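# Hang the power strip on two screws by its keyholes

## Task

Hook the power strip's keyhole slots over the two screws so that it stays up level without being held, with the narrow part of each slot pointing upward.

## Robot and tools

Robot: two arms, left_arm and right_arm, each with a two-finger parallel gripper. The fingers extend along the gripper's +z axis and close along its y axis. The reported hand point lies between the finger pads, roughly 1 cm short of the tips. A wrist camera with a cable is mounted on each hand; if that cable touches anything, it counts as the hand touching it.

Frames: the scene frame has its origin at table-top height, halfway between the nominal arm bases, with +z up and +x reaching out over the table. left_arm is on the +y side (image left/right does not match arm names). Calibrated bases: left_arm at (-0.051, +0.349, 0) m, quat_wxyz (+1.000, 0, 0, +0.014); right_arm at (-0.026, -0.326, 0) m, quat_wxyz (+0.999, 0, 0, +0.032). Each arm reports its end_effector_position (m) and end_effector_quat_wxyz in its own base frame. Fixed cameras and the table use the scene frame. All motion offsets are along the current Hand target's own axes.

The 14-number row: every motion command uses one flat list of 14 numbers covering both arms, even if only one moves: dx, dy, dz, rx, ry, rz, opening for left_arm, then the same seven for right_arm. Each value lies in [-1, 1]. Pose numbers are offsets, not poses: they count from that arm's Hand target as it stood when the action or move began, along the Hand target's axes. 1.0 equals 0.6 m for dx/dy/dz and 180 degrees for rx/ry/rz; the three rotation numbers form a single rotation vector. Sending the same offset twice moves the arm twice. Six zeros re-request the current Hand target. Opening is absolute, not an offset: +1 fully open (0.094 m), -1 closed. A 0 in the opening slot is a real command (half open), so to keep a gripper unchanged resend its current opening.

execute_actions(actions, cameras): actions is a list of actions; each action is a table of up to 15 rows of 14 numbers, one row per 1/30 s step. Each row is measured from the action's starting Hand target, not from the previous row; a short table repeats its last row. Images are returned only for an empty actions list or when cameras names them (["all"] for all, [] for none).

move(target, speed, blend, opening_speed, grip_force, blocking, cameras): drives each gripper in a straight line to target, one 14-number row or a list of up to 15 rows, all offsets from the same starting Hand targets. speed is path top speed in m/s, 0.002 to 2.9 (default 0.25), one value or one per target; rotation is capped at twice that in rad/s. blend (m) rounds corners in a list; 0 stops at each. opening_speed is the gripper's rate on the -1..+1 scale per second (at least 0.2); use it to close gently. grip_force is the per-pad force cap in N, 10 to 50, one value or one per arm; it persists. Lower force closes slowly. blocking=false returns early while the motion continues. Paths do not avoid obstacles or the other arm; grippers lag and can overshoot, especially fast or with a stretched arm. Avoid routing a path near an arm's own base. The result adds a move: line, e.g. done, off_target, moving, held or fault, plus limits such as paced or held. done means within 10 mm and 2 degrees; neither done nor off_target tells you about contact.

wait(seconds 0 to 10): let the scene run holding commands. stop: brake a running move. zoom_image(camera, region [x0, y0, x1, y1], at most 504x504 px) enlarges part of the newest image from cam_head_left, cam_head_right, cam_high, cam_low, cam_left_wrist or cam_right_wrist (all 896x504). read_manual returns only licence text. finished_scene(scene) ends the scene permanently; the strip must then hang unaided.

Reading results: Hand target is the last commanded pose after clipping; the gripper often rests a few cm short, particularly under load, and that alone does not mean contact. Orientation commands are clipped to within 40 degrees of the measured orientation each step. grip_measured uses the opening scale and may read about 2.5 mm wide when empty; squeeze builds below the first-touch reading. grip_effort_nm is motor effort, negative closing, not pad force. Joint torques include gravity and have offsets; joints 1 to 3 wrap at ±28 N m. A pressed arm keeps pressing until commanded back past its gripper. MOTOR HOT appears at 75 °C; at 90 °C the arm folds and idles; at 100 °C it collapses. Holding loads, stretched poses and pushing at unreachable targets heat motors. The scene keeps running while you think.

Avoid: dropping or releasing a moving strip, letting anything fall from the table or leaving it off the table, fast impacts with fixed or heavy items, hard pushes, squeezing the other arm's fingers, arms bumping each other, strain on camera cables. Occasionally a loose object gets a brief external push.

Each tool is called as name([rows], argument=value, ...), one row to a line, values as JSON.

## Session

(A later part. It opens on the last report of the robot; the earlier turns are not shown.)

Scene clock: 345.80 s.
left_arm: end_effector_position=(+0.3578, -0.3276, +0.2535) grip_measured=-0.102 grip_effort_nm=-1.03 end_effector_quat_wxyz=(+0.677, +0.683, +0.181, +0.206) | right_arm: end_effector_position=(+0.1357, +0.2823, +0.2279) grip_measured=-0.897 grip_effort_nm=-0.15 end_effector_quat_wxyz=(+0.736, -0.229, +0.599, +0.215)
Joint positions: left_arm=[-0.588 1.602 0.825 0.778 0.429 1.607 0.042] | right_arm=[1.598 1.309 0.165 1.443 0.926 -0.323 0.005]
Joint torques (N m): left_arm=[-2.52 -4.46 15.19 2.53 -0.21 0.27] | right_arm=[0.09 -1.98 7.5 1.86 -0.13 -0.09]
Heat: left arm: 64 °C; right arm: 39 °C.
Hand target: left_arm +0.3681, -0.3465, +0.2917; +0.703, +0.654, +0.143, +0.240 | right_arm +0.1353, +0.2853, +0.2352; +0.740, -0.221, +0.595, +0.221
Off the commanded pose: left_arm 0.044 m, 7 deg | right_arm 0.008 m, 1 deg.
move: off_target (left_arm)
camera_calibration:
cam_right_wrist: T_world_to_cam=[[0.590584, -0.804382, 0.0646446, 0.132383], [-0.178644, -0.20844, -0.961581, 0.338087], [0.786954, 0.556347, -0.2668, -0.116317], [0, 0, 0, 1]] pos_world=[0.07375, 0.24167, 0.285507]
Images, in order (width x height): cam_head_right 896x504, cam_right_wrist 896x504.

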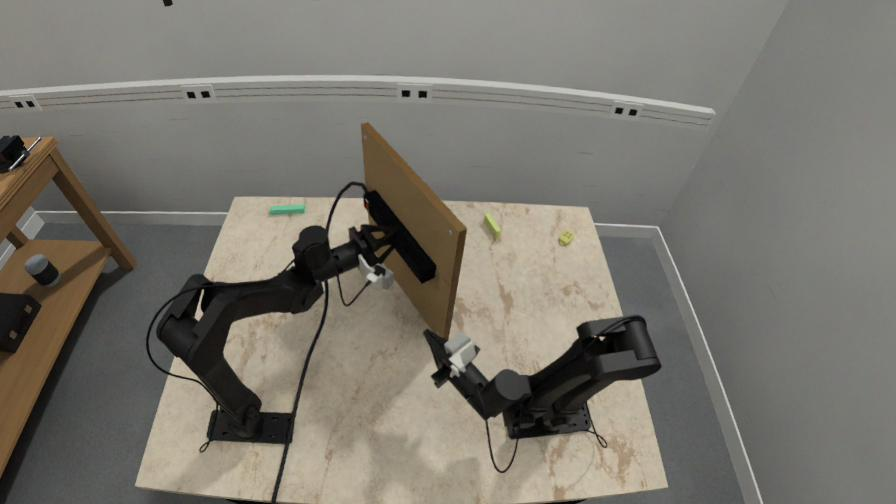

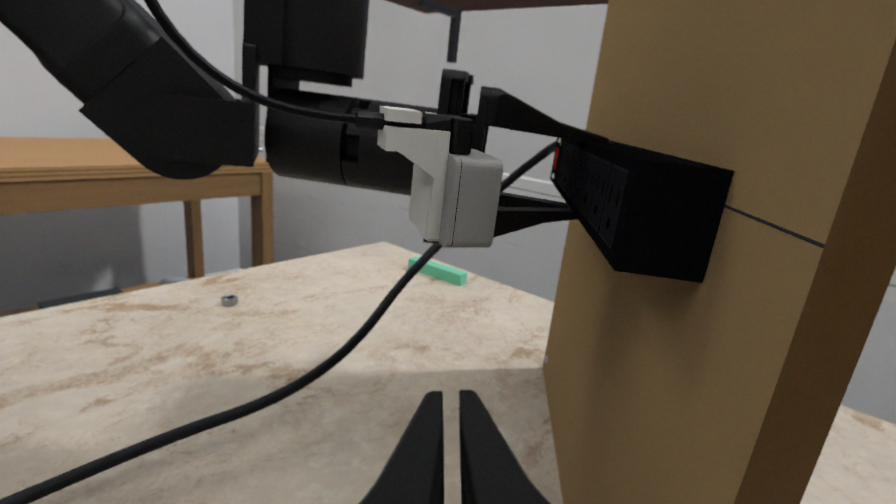

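move(target=[0,-0.025,-0.016,0.015,0,0,-0.4,0,0,0,0,0,0,-0.9], speed=0.06)

move(target=[0,-0.02,-0.003,0.01,0,0,-0.4,0,0,0,0,0,0,-0.9], speed=0.06)

move(target=[0,-0.02,-0.003,0.01,0,0,-0.4,0,0,0,0,0,0,-0.9], speed=0.06, cameras=["cam_head_right","cam_right_wrist"])

zoom_image(camera="cam_right_wrist", region=[440, 80, 740, 280])

zoom_image(camera="cam_head_right", region=[330, 180, 460, 300])

Scene clock: 351.53 s.
left_arm: end_effector_position=(+0.3577, -0.3275, +0.2533) grip_measured=-0.102 grip_effort_nm=-1.03 end_effector_quat_wxyz=(+0.676, +0.684, +0.180, +0.206) | right_arm: end_effector_position=(+0.1357, +0.2823, +0.2279) grip_measured=-0.897 grip_effort_nm=-0.15 end_effector_quat_wxyz=(+0.736, -0.229, +0.599, +0.215)
Joint positions: left_arm=[-0.588 1.602 0.825 0.776 0.431 1.61 0.042] | right_arm=[1.598 1.309 0.165 1.443 0.926 -0.323 0.005]
Joint torques (N m): left_arm=[-1.47 -5.16 12.88 2.2 -0.15 0.43] | right_arm=[0.13 -2.11 7.51 1.87 -0.1 -0.1]
Heat: left arm: 63 °C; right arm: 39 °C.
Hand target: left_arm +0.3653, -0.3388, +0.2759; +0.688, +0.670, +0.149, +0.236 | right_arm +0.1353, +0.2853, +0.2352; +0.740, -0.221, +0.595, +0.221
Off the commanded pose: left_arm 0.026 m, 5 deg | right_arm 0.008 m, 1 deg.
move: off_target (left_arm)

Scene clock: 352.23 s.
left_arm: end_effector_position=(+0.3577, -0.3275, +0.2530) grip_measured=-0.102 grip_effort_nm=-1.03 end_effector_quat_wxyz=(+0.676, +0.685, +0.179, +0.206) | right_arm: end_effector_position=(+0.1357, +0.2823, +0.2279) grip_measured=-0.897 grip_effort_nm=-0.15 end_effector_quat_wxyz=(+0.736, -0.229, +0.599, +0.215)
Joint positions: left_arm=[-0.587 1.602 0.825 0.775 0.432 1.613 0.042] | right_arm=[1.598 1.309 0.165 1.443 0.926 -0.323 0.005]
Joint torques (N m): left_arm=[-1.17 -4.44 12.08 2.05 -0.15 0.53] | right_arm=[0.01 -1.91 7.54 1.86 -0.13 -0.1]
Heat: left arm: 63 °C; right arm: 39 °C.
Hand target: left_arm +0.3659, -0.3372, +0.2639; +0.677, +0.681, +0.152, +0.234 | right_arm +0.1353, +0.2853, +0.2352; +0.740, -0.221, +0.595, +0.221
Off the commanded pose: left_arm 0.017 m, 4 deg | right_arm 0.008 m, 1 deg.
move: off_target (left_arm)

Scene clock: 352.93 s.
left_arm: end_effector_position=(+0.3578, -0.3274, +0.2521) grip_measured=-0.102 grip_effort_nm=-1.03 end_effector_quat_wxyz=(+0.676, +0.686, +0.177, +0.206) | right_arm: end_effector_position=(+0.1357, +0.2823, +0.2279) grip_measured=-0.897 grip_effort_nm=-0.15 end_effector_quat_wxyz=(+0.736, -0.229, +0.599, +0.215)
Joint positions: left_arm=[-0.585 1.605 0.825 0.777 0.438 1.615 0.042] | right_arm=[1.598 1.309 0.165 1.443 0.926 -0.323 0.005]
Joint torques (N m): left_arm=[-0.98 -4.12 11.04 1.87 -0.19 0.63] | right_arm=[0.13 -2.03 7.58 1.86 -0.16 -0.11]
Heat: left arm: 63 °C; right arm: 39 °C.
Hand target: left_arm +0.3662, -0.3352, +0.2519; +0.666, +0.691, +0.156, +0.231 | right_arm +0.1353, +0.2853, +0.2352; +0.740, -0.221, +0.595, +0.221
Off the commanded pose: left_arm 0.011 m, 4 deg | right_arm 0.008 m, 1 deg.
move: off_target (left_arm)
camera_calibration:
cam_right_wrist: T_world_to_cam=[[0.590584, -0.804382, 0.0646446, 0.132383], [-0.178644, -0.20844, -0.961581, 0.338087], [0.786954, 0.556347, -0.2668, -0.116317], [0, 0, 0, 1]] pos_world=[0.07375, 0.24167, 0.285507]
Images, in order (width x height): cam_head_right 896x504, cam_right_wrist 896x504.

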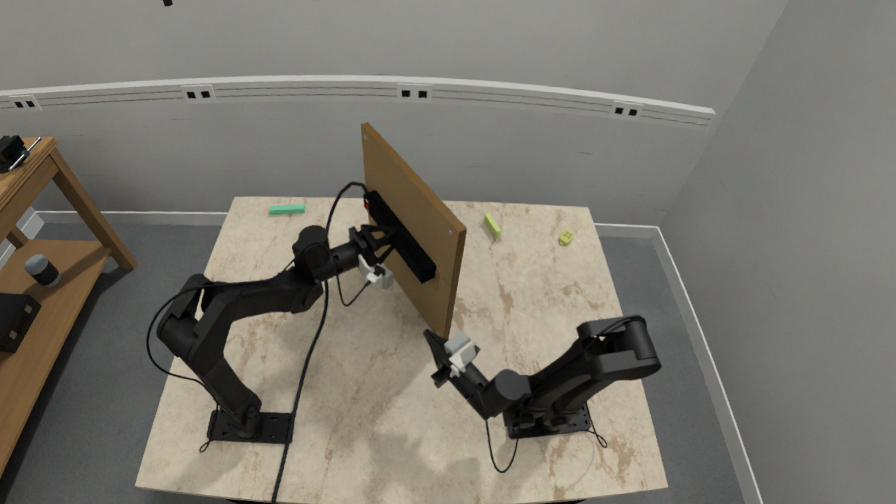

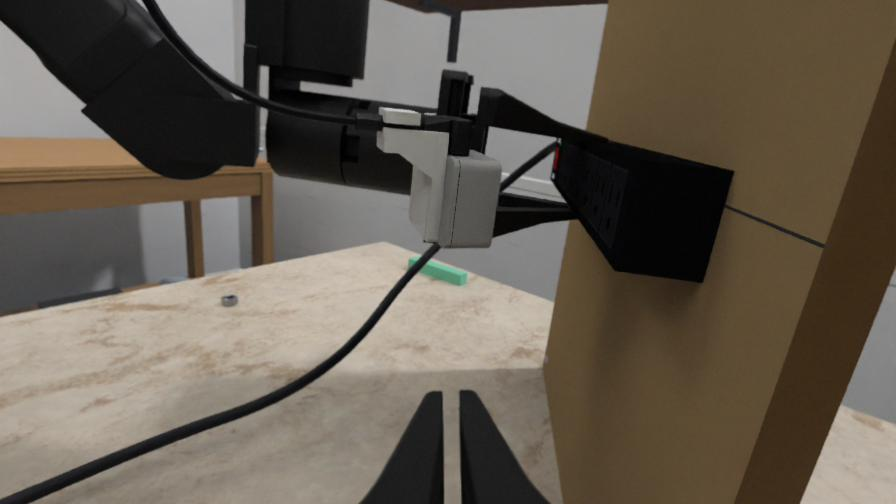

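Scaled by 1.680 from the camera's 896x504 image, which has a finer 1280x720 frame.

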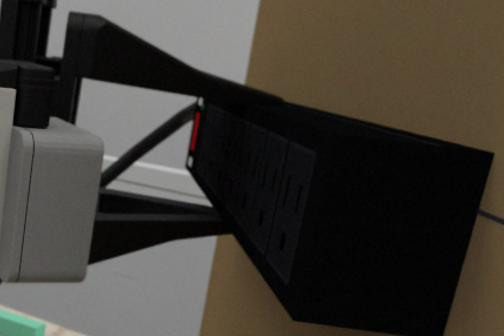

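Scaled by 3.877 from the camera's 896x504 image, which has a finer 1280x720 frame.

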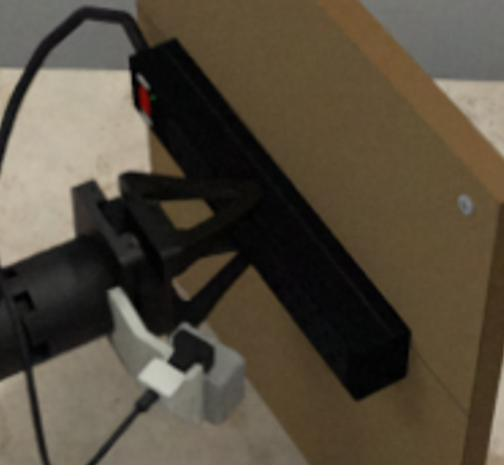

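Near-zero move so far; ease forward and keep lowering.

move(target=[-0.001,-0.02,-0.012,0.01,0,-0.002,-0.4,0,0,0,0,0,0,-0.9], speed=0.06)

move(target=[0,-0.015,-0.003,0.008,0,0,-0.4,0,0,0,0,0,0,-0.9], speed=0.06)

move(target=[0,-0.015,-0.003,0.008,0,0,-0.4,0,0,0,0,0,0,-0.9], speed=0.06, cameras=["cam_head_right","cam_right_wrist"])

zoom_image(camera="cam_right_wrist", region=[440, 80, 740, 280])

zoom_image(camera="cam_head_right", region=[330, 180, 460, 300])

Scene clock: 358.00 s.
left_arm: end_effector_position=(+0.3587, -0.3264, +0.2501) grip_measured=-0.102 grip_effort_nm=-1.03 end_effector_quat_wxyz=(+0.670, +0.690, +0.169, +0.215) | right_arm: end_effector_position=(+0.1357, +0.2823, +0.2279) grip_measured=-0.897 grip_effort_nm=-0.15 end_effector_quat_wxyz=(+0.736, -0.229, +0.599, +0.215)
Joint positions: left_arm=[-0.582 1.605 0.825 0.769 0.439 1.646 0.042] | right_arm=[1.598 1.309 0.165 1.443 0.926 -0.323 0.005]
Joint torques (N m): left_arm=[-0.31 -5.24 8.17 1.79 -0.13 0.41] | right_arm=[0.14 -1.89 7.6 1.89 -0.12 -0.09]
Heat: left arm: 61 °C; right arm: 39 °C.
Hand target: left_arm +0.3631, -0.3286, +0.2398; +0.656, +0.702, +0.162, +0.227 | right_arm +0.1353, +0.2853, +0.2352; +0.740, -0.221, +0.595, +0.221
Off the commanded pose: left_arm 0.011 m, 3 deg | right_arm 0.008 m, 1 deg.
move: off_target (left_arm)

Scene clock: 358.77 s.
left_arm: end_effector_position=(+0.3590, -0.3261, +0.2483) grip_measured=-0.102 grip_effort_nm=-1.03 end_effector_quat_wxyz=(+0.666, +0.694, +0.165, +0.219) | right_arm: end_effector_position=(+0.1357, +0.2823, +0.2279) grip_measured=-0.897 grip_effort_nm=-0.15 end_effector_quat_wxyz=(+0.736, -0.229, +0.599, +0.215)
Joint positions: left_arm=[-0.581 1.605 0.825 0.761 0.439 1.662 0.042] | right_arm=[1.598 1.309 0.165 1.443 0.926 -0.323 0.005]
Joint torques (N m): left_arm=[-0.01 -5.3 7.2 1.7 -0.12 0.38] | right_arm=[0.13 -1.99 7.54 1.88 -0.1 -0.06]
Heat: left arm: 61 °C; right arm: 39 °C.
Hand target: left_arm +0.3628, -0.3264, +0.2309; +0.647, +0.710, +0.165, +0.225 | right_arm +0.1353, +0.2853, +0.2352; +0.740, -0.221, +0.595, +0.221
Off the commanded pose: left_arm 0.018 m, 3 deg | right_arm 0.008 m, 1 deg.
move: off_target (left_arm)

Scene clock: 359.47 s.
left_arm: end_effector_position=(+0.3589, -0.3258, +0.2433) grip_measured=-0.102 grip_effort_nm=-1.03 end_effector_quat_wxyz=(+0.661, +0.699, +0.166, +0.218) | right_arm: end_effector_position=(+0.1357, +0.2823, +0.2279) grip_measured=-0.897 grip_effort_nm=-0.15 end_effector_quat_wxyz=(+0.736, -0.229, +0.599, +0.215)
Joint positions: left_arm=[-0.581 1.607 0.821 0.751 0.438 1.67 0.042] | right_arm=[1.598 1.309 0.165 1.443 0.926 -0.323 0.005]
Joint torques (N m): left_arm=[0.36 -5.49 6.58 1.64 -0.11 0.42] | right_arm=[0.14 -2 7.54 1.87 -0.11 -0.11]
Heat: left arm: 61 °C; right arm: 39 °C.
Hand target: left_arm +0.3624, -0.3238, +0.2221; +0.638, +0.718, +0.168, +0.223 | right_arm +0.1353, +0.2853, +0.2352; +0.740, -0.221, +0.595, +0.221
Off the commanded pose: left_arm 0.022 m, 3 deg | right_arm 0.008 m, 1 deg.
move: off_target (left_arm)
camera_calibration:
cam_right_wrist: T_world_to_cam=[[0.590584, -0.804382, 0.0646446, 0.132383], [-0.178644, -0.20844, -0.961581, 0.338087], [0.786954, 0.556347, -0.2668, -0.116317], [0, 0, 0, 1]] pos_world=[0.07375, 0.24167, 0.285507]
Images, in order (width x height): cam_head_right 896x504, cam_right_wrist 896x504.

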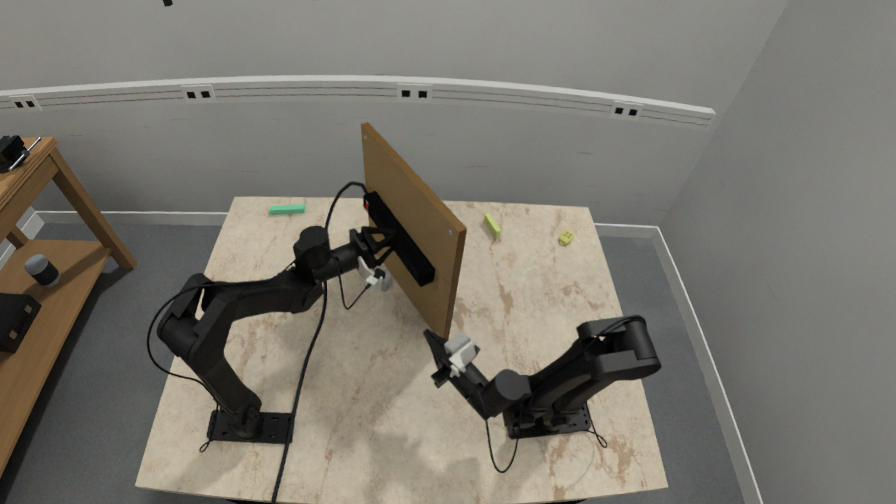

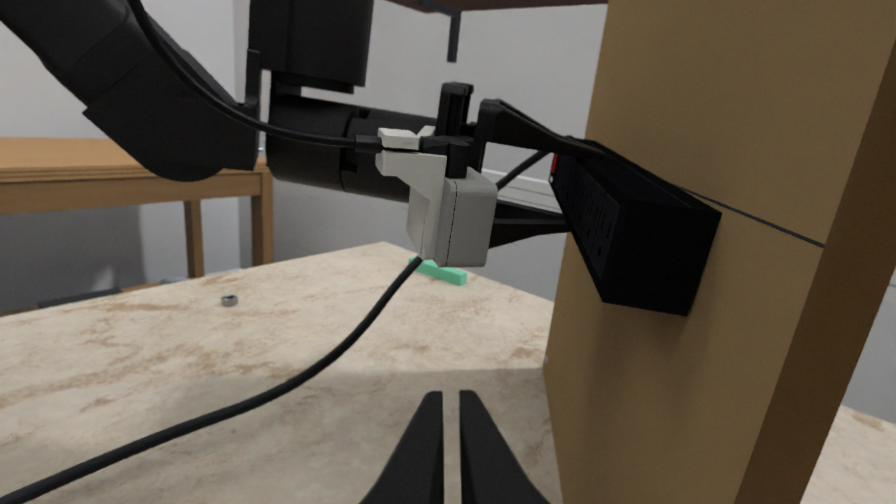

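Scaled by 1.680 from the camera's 896x504 image, which has a finer 1280x720 frame.

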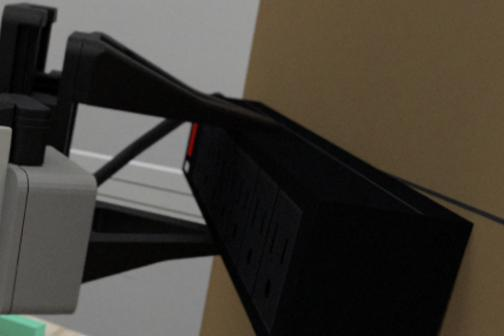

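Scaled by 3.877 from the camera's 896x504 image, which has a finer 1280x720 frame.

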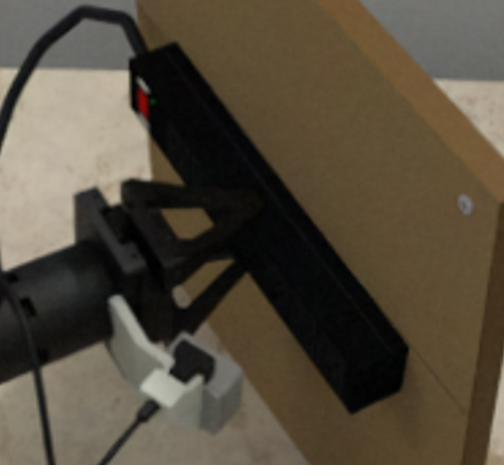

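move(target=[0,-0.01,0,0,0,-0.025,-0.4,0,0,0,0,0,0,-0.9], speed=0.06)

move(target=[0,-0.01,0.004,0,0,-0.015,-0.4,0,0,0,0,0,0,-0.9], speed=0.06, cameras=["cam_head_right","cam_right_wrist"])

zoom_image(camera="cam_right_wrist", region=[440, 80, 740, 330])

zoom_image(camera="cam_head_right", region=[330, 180, 460, 300])

Scene clock: 363.83 s.
left_arm: end_effector_position=(+0.3587, -0.3256, +0.2394) grip_measured=-0.102 grip_effort_nm=-1.03 end_effector_quat_wxyz=(+0.667, +0.694, +0.185, +0.200) | right_arm: end_effector_position=(+0.1357, +0.2823, +0.2279) grip_measured=-0.897 grip_effort_nm=-0.15 end_effector_quat_wxyz=(+0.736, -0.229, +0.599, +0.215)
Joint positions: left_arm=[-0.581 1.616 0.811 0.771 0.438 1.615 0.042] | right_arm=[1.598 1.309 0.165 1.443 0.926 -0.323 0.005]
Joint torques (N m): left_arm=[0.57 -5.2 6.28 1.69 -0.09 0.2] | right_arm=[0.01 -2 7.5 1.86 -0.12 -0.08]
Heat: left arm: 60 °C; right arm: 39 °C.
Hand target: left_arm +0.3627, -0.3230, +0.2163; +0.646, +0.711, +0.196, +0.197 | right_arm +0.1353, +0.2853, +0.2352; +0.740, -0.221, +0.595, +0.221
Off the commanded pose: left_arm 0.024 m, 3 deg | right_arm 0.008 m, 1 deg.
move: off_target (left_arm)

Scene clock: 364.70 s.
left_arm: end_effector_position=(+0.3588, -0.3261, +0.2386) grip_measured=-0.102 grip_effort_nm=-1.03 end_effector_quat_wxyz=(+0.674, +0.687, +0.186, +0.198) | right_arm: end_effector_position=(+0.1357, +0.2823, +0.2279) grip_measured=-0.897 grip_effort_nm=-0.15 end_effector_quat_wxyz=(+0.736, -0.229, +0.599, +0.215)
Joint positions: left_arm=[-0.581 1.631 0.8 0.818 0.44 1.598 0.042] | right_arm=[1.598 1.309 0.165 1.443 0.926 -0.323 0.005]
Joint torques (N m): left_arm=[0.36 -4.86 6.38 1.51 -0.15 -0.06] | right_arm=[0.21 -1.98 7.43 1.86 -0.1 -0.09]
Heat: left arm: 59 °C; right arm: 39 °C.
Hand target: left_arm +0.3638, -0.3245, +0.2101; +0.651, +0.706, +0.212, +0.182 | right_arm +0.1353, +0.2853, +0.2352; +0.740, -0.221, +0.595, +0.221
Off the commanded pose: left_arm 0.029 m, 5 deg | right_arm 0.008 m, 1 deg.
move: off_target (left_arm)
camera_calibration:
cam_right_wrist: T_world_to_cam=[[0.590584, -0.804382, 0.0646446, 0.132383], [-0.178644, -0.20844, -0.961581, 0.338087], [0.786954, 0.556347, -0.2668, -0.116317], [0, 0, 0, 1]] pos_world=[0.07375, 0.24167, 0.285507]
Images, in order (width x height): cam_head_right 896x504, cam_right_wrist 896x504.

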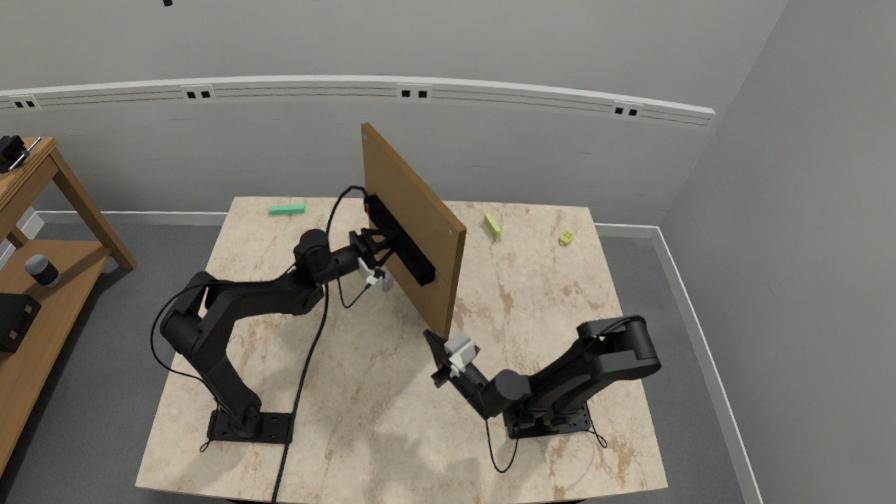

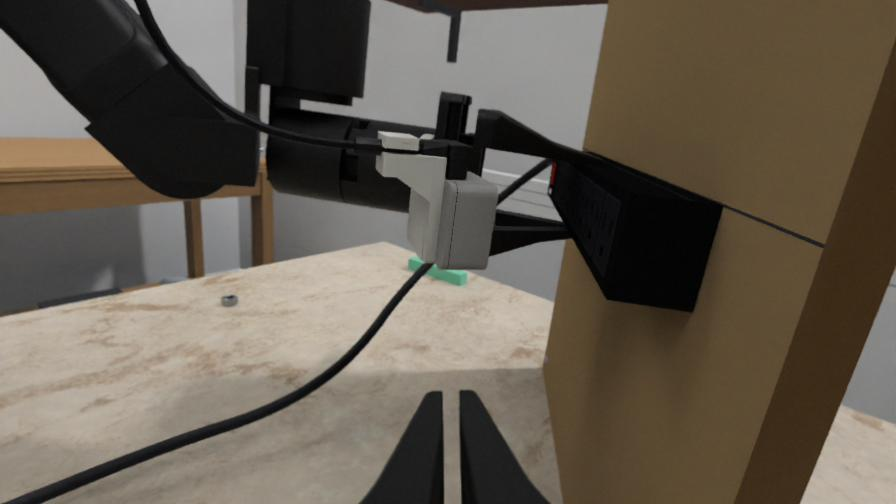

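Scaled by 1.680 from the camera's 896x504 image, which has a finer 1280x720 frame.

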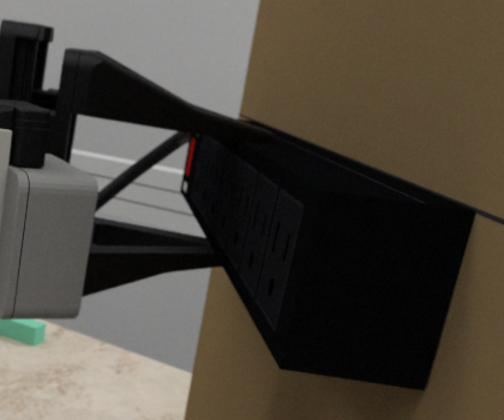

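Scaled by 3.877 from the camera's 896x504 image, which has a finer 1280x720 frame.

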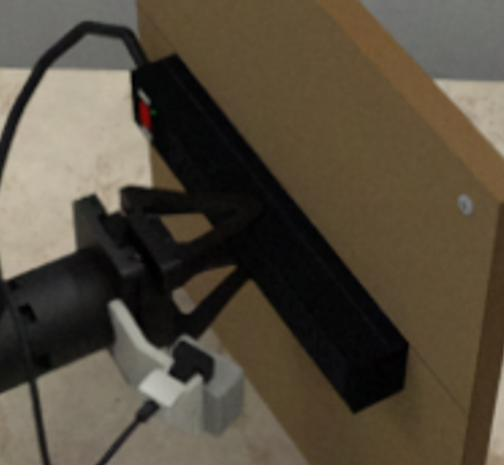

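move(target=[0,0,-0.03,0,0,0.01,-0.4,0,0,0,0,0,0,-0.9], speed=0.06)

move(target=[0,0,-0.015,0,0,0,-0.4,0,0,0,0,0,0,-0.9], speed=0.06, cameras=["cam_head_right","cam_right_wrist"])

zoom_image(camera="cam_right_wrist", region=[440, 80, 740, 330])

zoom_image(camera="cam_head_right", region=[330, 180, 460, 300])

Scene clock: 368.77 s.
left_arm: end_effector_position=(+0.3593, -0.3226, +0.2377) grip_measured=-0.102 grip_effort_nm=-1.03 end_effector_quat_wxyz=(+0.676, +0.683, +0.187, +0.204) | right_arm: end_effector_position=(+0.1357, +0.2823, +0.2279) grip_measured=-0.897 grip_effort_nm=-0.15 end_effector_quat_wxyz=(+0.736, -0.229, +0.599, +0.215)
Joint positions: left_arm=[-0.576 1.63 0.784 0.842 0.434 1.598 0.042] | right_arm=[1.598 1.309 0.165 1.443 0.926 -0.323 0.005]
Joint torques (N m): left_arm=[2.1 -9.31 3.29 1.27 0.14 0.22] | right_arm=[0.01 -2.14 7.45 1.86 -0.15 -0.11]
Heat: left arm: 58 °C; right arm: 39 °C.
Hand target: left_arm +0.3542, -0.3094, +0.2116; +0.648, +0.709, +0.201, +0.192 | right_arm +0.1353, +0.2853, +0.2352; +0.740, -0.221, +0.595, +0.221
Off the commanded pose: left_arm 0.030 m, 5 deg | right_arm 0.008 m, 1 deg.
move: off_target (left_arm)

Scene clock: 369.47 s.
left_arm: end_effector_position=(+0.3592, -0.3221, +0.2377) grip_measured=-0.103 grip_effort_nm=-1.03 end_effector_quat_wxyz=(+0.676, +0.683, +0.188, +0.205) | right_arm: end_effector_position=(+0.1357, +0.2823, +0.2279) grip_measured=-0.897 grip_effort_nm=-0.15 end_effector_quat_wxyz=(+0.736, -0.229, +0.599, +0.215)
Joint positions: left_arm=[-0.576 1.629 0.782 0.844 0.431 1.598 0.042] | right_arm=[1.598 1.309 0.165 1.443 0.926 -0.323 0.005]
Joint torques (N m): left_arm=[3.15 -11.47 1.48 1.26 0.28 0.22] | right_arm=[0.1 -1.92 7.58 1.85 -0.09 -0.12]
Heat: left arm: 58 °C; right arm: 39 °C.
Hand target: left_arm +0.3493, -0.3018, +0.2123; +0.648, +0.709, +0.201, +0.192 | right_arm +0.1353, +0.2853, +0.2352; +0.740, -0.221, +0.595, +0.221
Off the commanded pose: left_arm 0.034 m, 5 deg | right_arm 0.008 m, 1 deg.
move: off_target (left_arm)
camera_calibration:
cam_right_wrist: T_world_to_cam=[[0.590584, -0.804382, 0.0646446, 0.132383], [-0.178644, -0.20844, -0.961581, 0.338087], [0.786954, 0.556347, -0.2668, -0.116317], [0, 0, 0, 1]] pos_world=[0.07375, 0.24167, 0.285507]
Images, in order (width x height): cam_head_right 896x504, cam_right_wrist 896x504.

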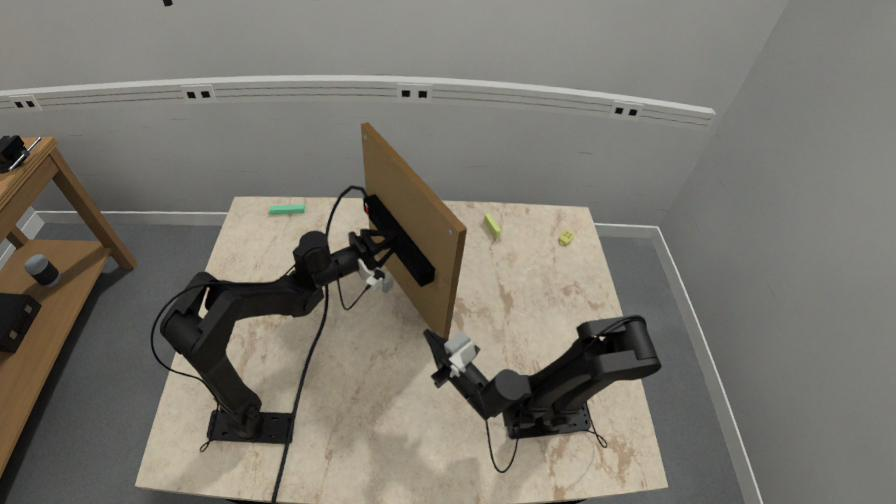

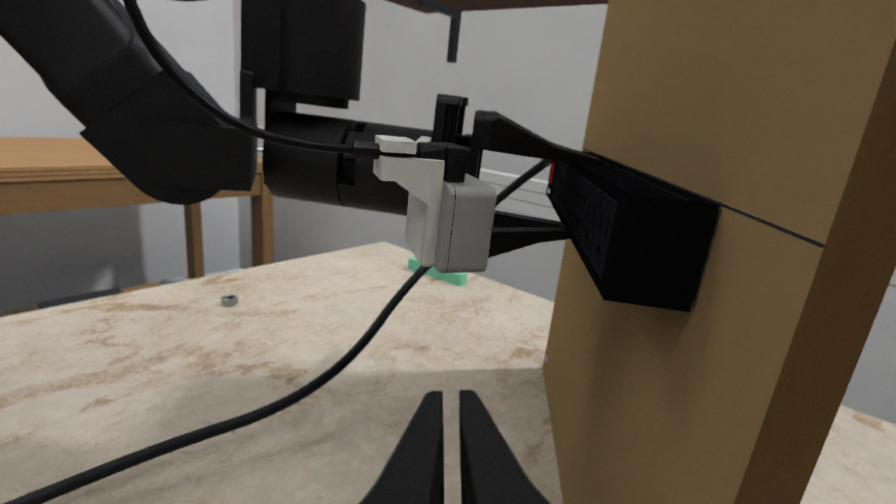

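Scaled by 1.680 from the camera's 896x504 image, which has a finer 1280x720 frame.

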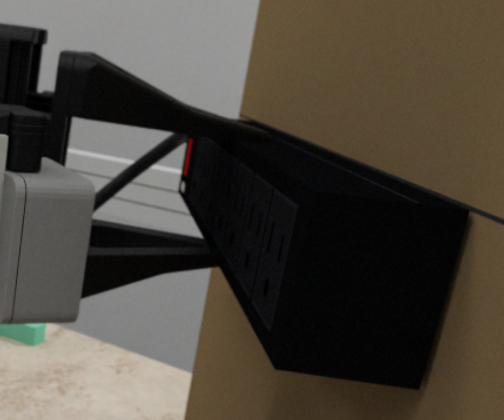

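Scaled by 3.877 from the camera's 896x504 image, which has a finer 1280x720 frame.

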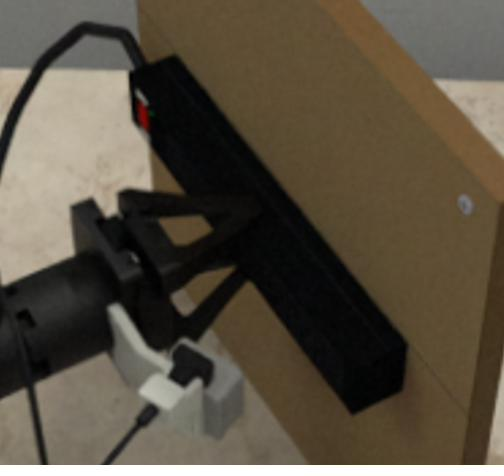

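Captured. Relax the pull and release.

move(target=[0,0.02,0.036,-0.01,0,0,-0.4,0,0,0,0,0,0,-0.9], speed=0.06)

move(target=[0,0.01,0,0,0,0,0.4,0,0,0,0,0,0,-0.9], speed=0.05, opening_speed=0.35)

move([
  [0,0,0,0,0,0,0.8,0,0,0,0,0,0,-0.9],
  [0,0,-0.2,0,0,0,0.8,0,0,0,0,0,0,-0.9],
], speed=0.07, cameras=["cam_head_right","cam_right_wrist"])

zoom_image(camera="cam_head_right", region=[330, 180, 460, 300])

Scene clock: 374.03 s.
left_arm: end_effector_position=(+0.3594, -0.3226, +0.2384) grip_measured=-0.103 grip_effort_nm=-1.03 end_effector_quat_wxyz=(+0.676, +0.682, +0.189, +0.205) | right_arm: end_effector_position=(+0.1357, +0.2823, +0.2279) grip_measured=-0.897 grip_effort_nm=-0.15 end_effector_quat_wxyz=(+0.736, -0.229, +0.599, +0.215)
Joint positions: left_arm=[-0.578 1.629 0.784 0.842 0.428 1.597 0.042] | right_arm=[1.598 1.309 0.165 1.443 0.926 -0.323 0.005]
Joint torques (N m): left_arm=[0.66 -6.49 7.13 1.44 0.05 0.1] | right_arm=[-0.01 -1.96 7.49 1.87 -0.09 -0.11]
Heat: left arm: 57 °C; right arm: 39 °C.
Hand target: left_arm +0.3612, -0.3210, +0.2223; +0.659, +0.699, +0.198, +0.195 | right_arm +0.1353, +0.2853, +0.2352; +0.740, -0.221, +0.595, +0.221
Off the commanded pose: left_arm 0.016 m, 3 deg | right_arm 0.008 m, 1 deg.
move: off_target (left_arm)

Scene clock: 376.53 s.
left_arm: end_effector_position=(+0.3589, -0.3230, +0.2280) grip_measured=+0.398 grip_effort_nm=0.10 end_effector_quat_wxyz=(+0.663, +0.696, +0.193, +0.197) | right_arm: end_effector_position=(+0.1357, +0.2823, +0.2279) grip_measured=-0.897 grip_effort_nm=-0.15 end_effector_quat_wxyz=(+0.736, -0.229, +0.599, +0.215)
Joint positions: left_arm=[-0.578 1.629 0.787 0.794 0.432 1.61 0.066] | right_arm=[1.598 1.309 0.165 1.443 0.926 -0.323 0.005]
Joint torques (N m): left_arm=[0.59 -7.54 8.28 1.67 0.01 -0.02] | right_arm=[0.16 -2 7.71 1.89 -0.1 -0.13]
Heat: left arm: 57 °C; right arm: 39 °C.
Hand target: left_arm +0.3614, -0.3213, +0.2284; +0.659, +0.699, +0.198, +0.195 | right_arm +0.1353, +0.2853, +0.2352; +0.740, -0.221, +0.595, +0.221
Off the commanded pose: left_arm 0.003 m, 1 deg | right_arm 0.008 m, 1 deg.
move: done

Scene clock: 379.63 s.
left_arm: end_effector_position=(+0.3009, -0.2228, +0.2435) grip_measured=+0.798 grip_effort_nm=0.10 end_effector_quat_wxyz=(+0.665, +0.692, +0.190, +0.206) | right_arm: end_effector_position=(+0.1357, +0.2823, +0.2279) grip_measured=-0.897 grip_effort_nm=-0.15 end_effector_quat_wxyz=(+0.736, -0.229, +0.599, +0.215)
Joint positions: left_arm=[-0.338 1.178 0.484 0.656 0.666 1.627 0.084] | right_arm=[1.598 1.309 0.165 1.443 0.926 -0.323 0.005]
Joint torques (N m): left_arm=[0.62 -4.51 6.39 1.54 0.07 -0.02] | right_arm=[0.17 -2.09 7.61 1.85 -0.13 -0.1]
Heat: left arm: 56 °C; right arm: 39 °C.
Hand target: left_arm +0.2973, -0.2200, +0.2349; +0.659, +0.699, +0.198, +0.195 | right_arm +0.1353, +0.2853, +0.2352; +0.740, -0.221, +0.595, +0.221
Off the commanded pose: left_arm 0.010 m, 2 deg | right_arm 0.008 m, 1 deg.
move: done
camera_calibration:
cam_right_wrist: T_world_to_cam=[[0.590584, -0.804382, 0.0646446, 0.132383], [-0.178644, -0.20844, -0.961581, 0.338087], [0.786954, 0.556347, -0.2668, -0.116317], [0, 0, 0, 1]] pos_world=[0.07375, 0.24167, 0.285507]
Images, in order (width x height): cam_head_right 896x504, cam_right_wrist 896x504.

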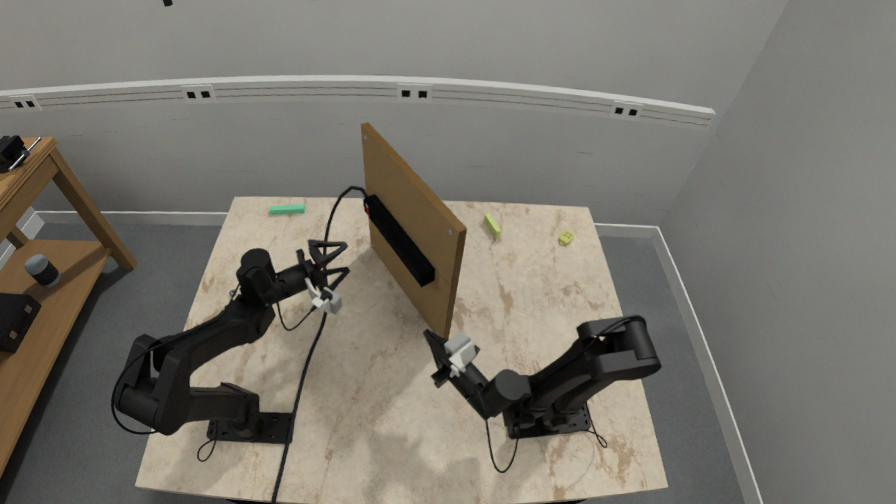

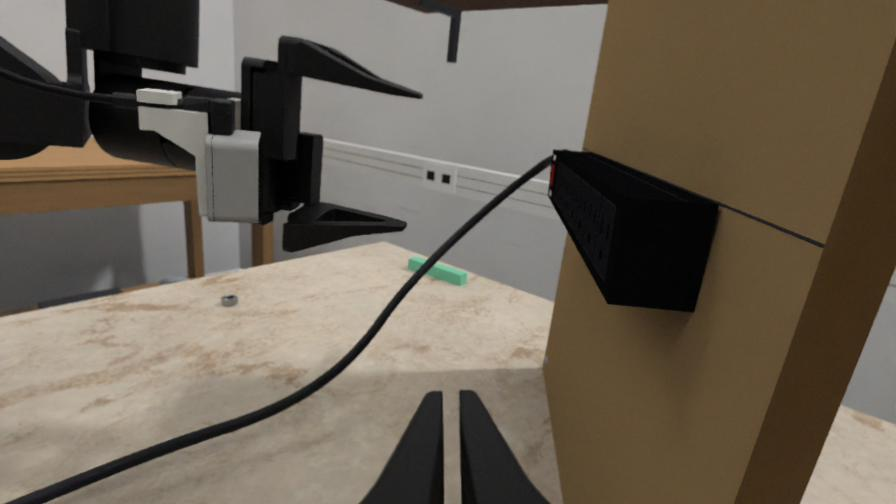

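Scaled by 3.877 from the camera's 896x504 image, which has a finer 1280x720 frame.

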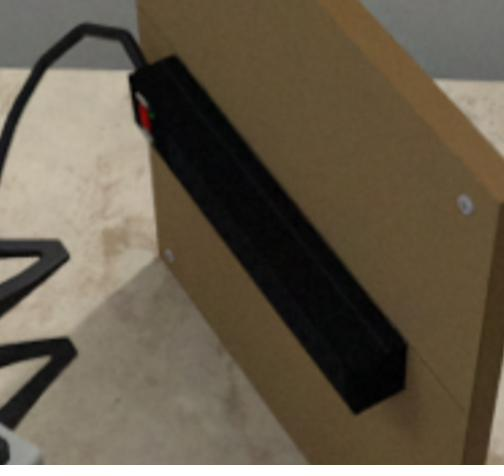

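finished_scene(scene=2)

The scene is finished: the task was done.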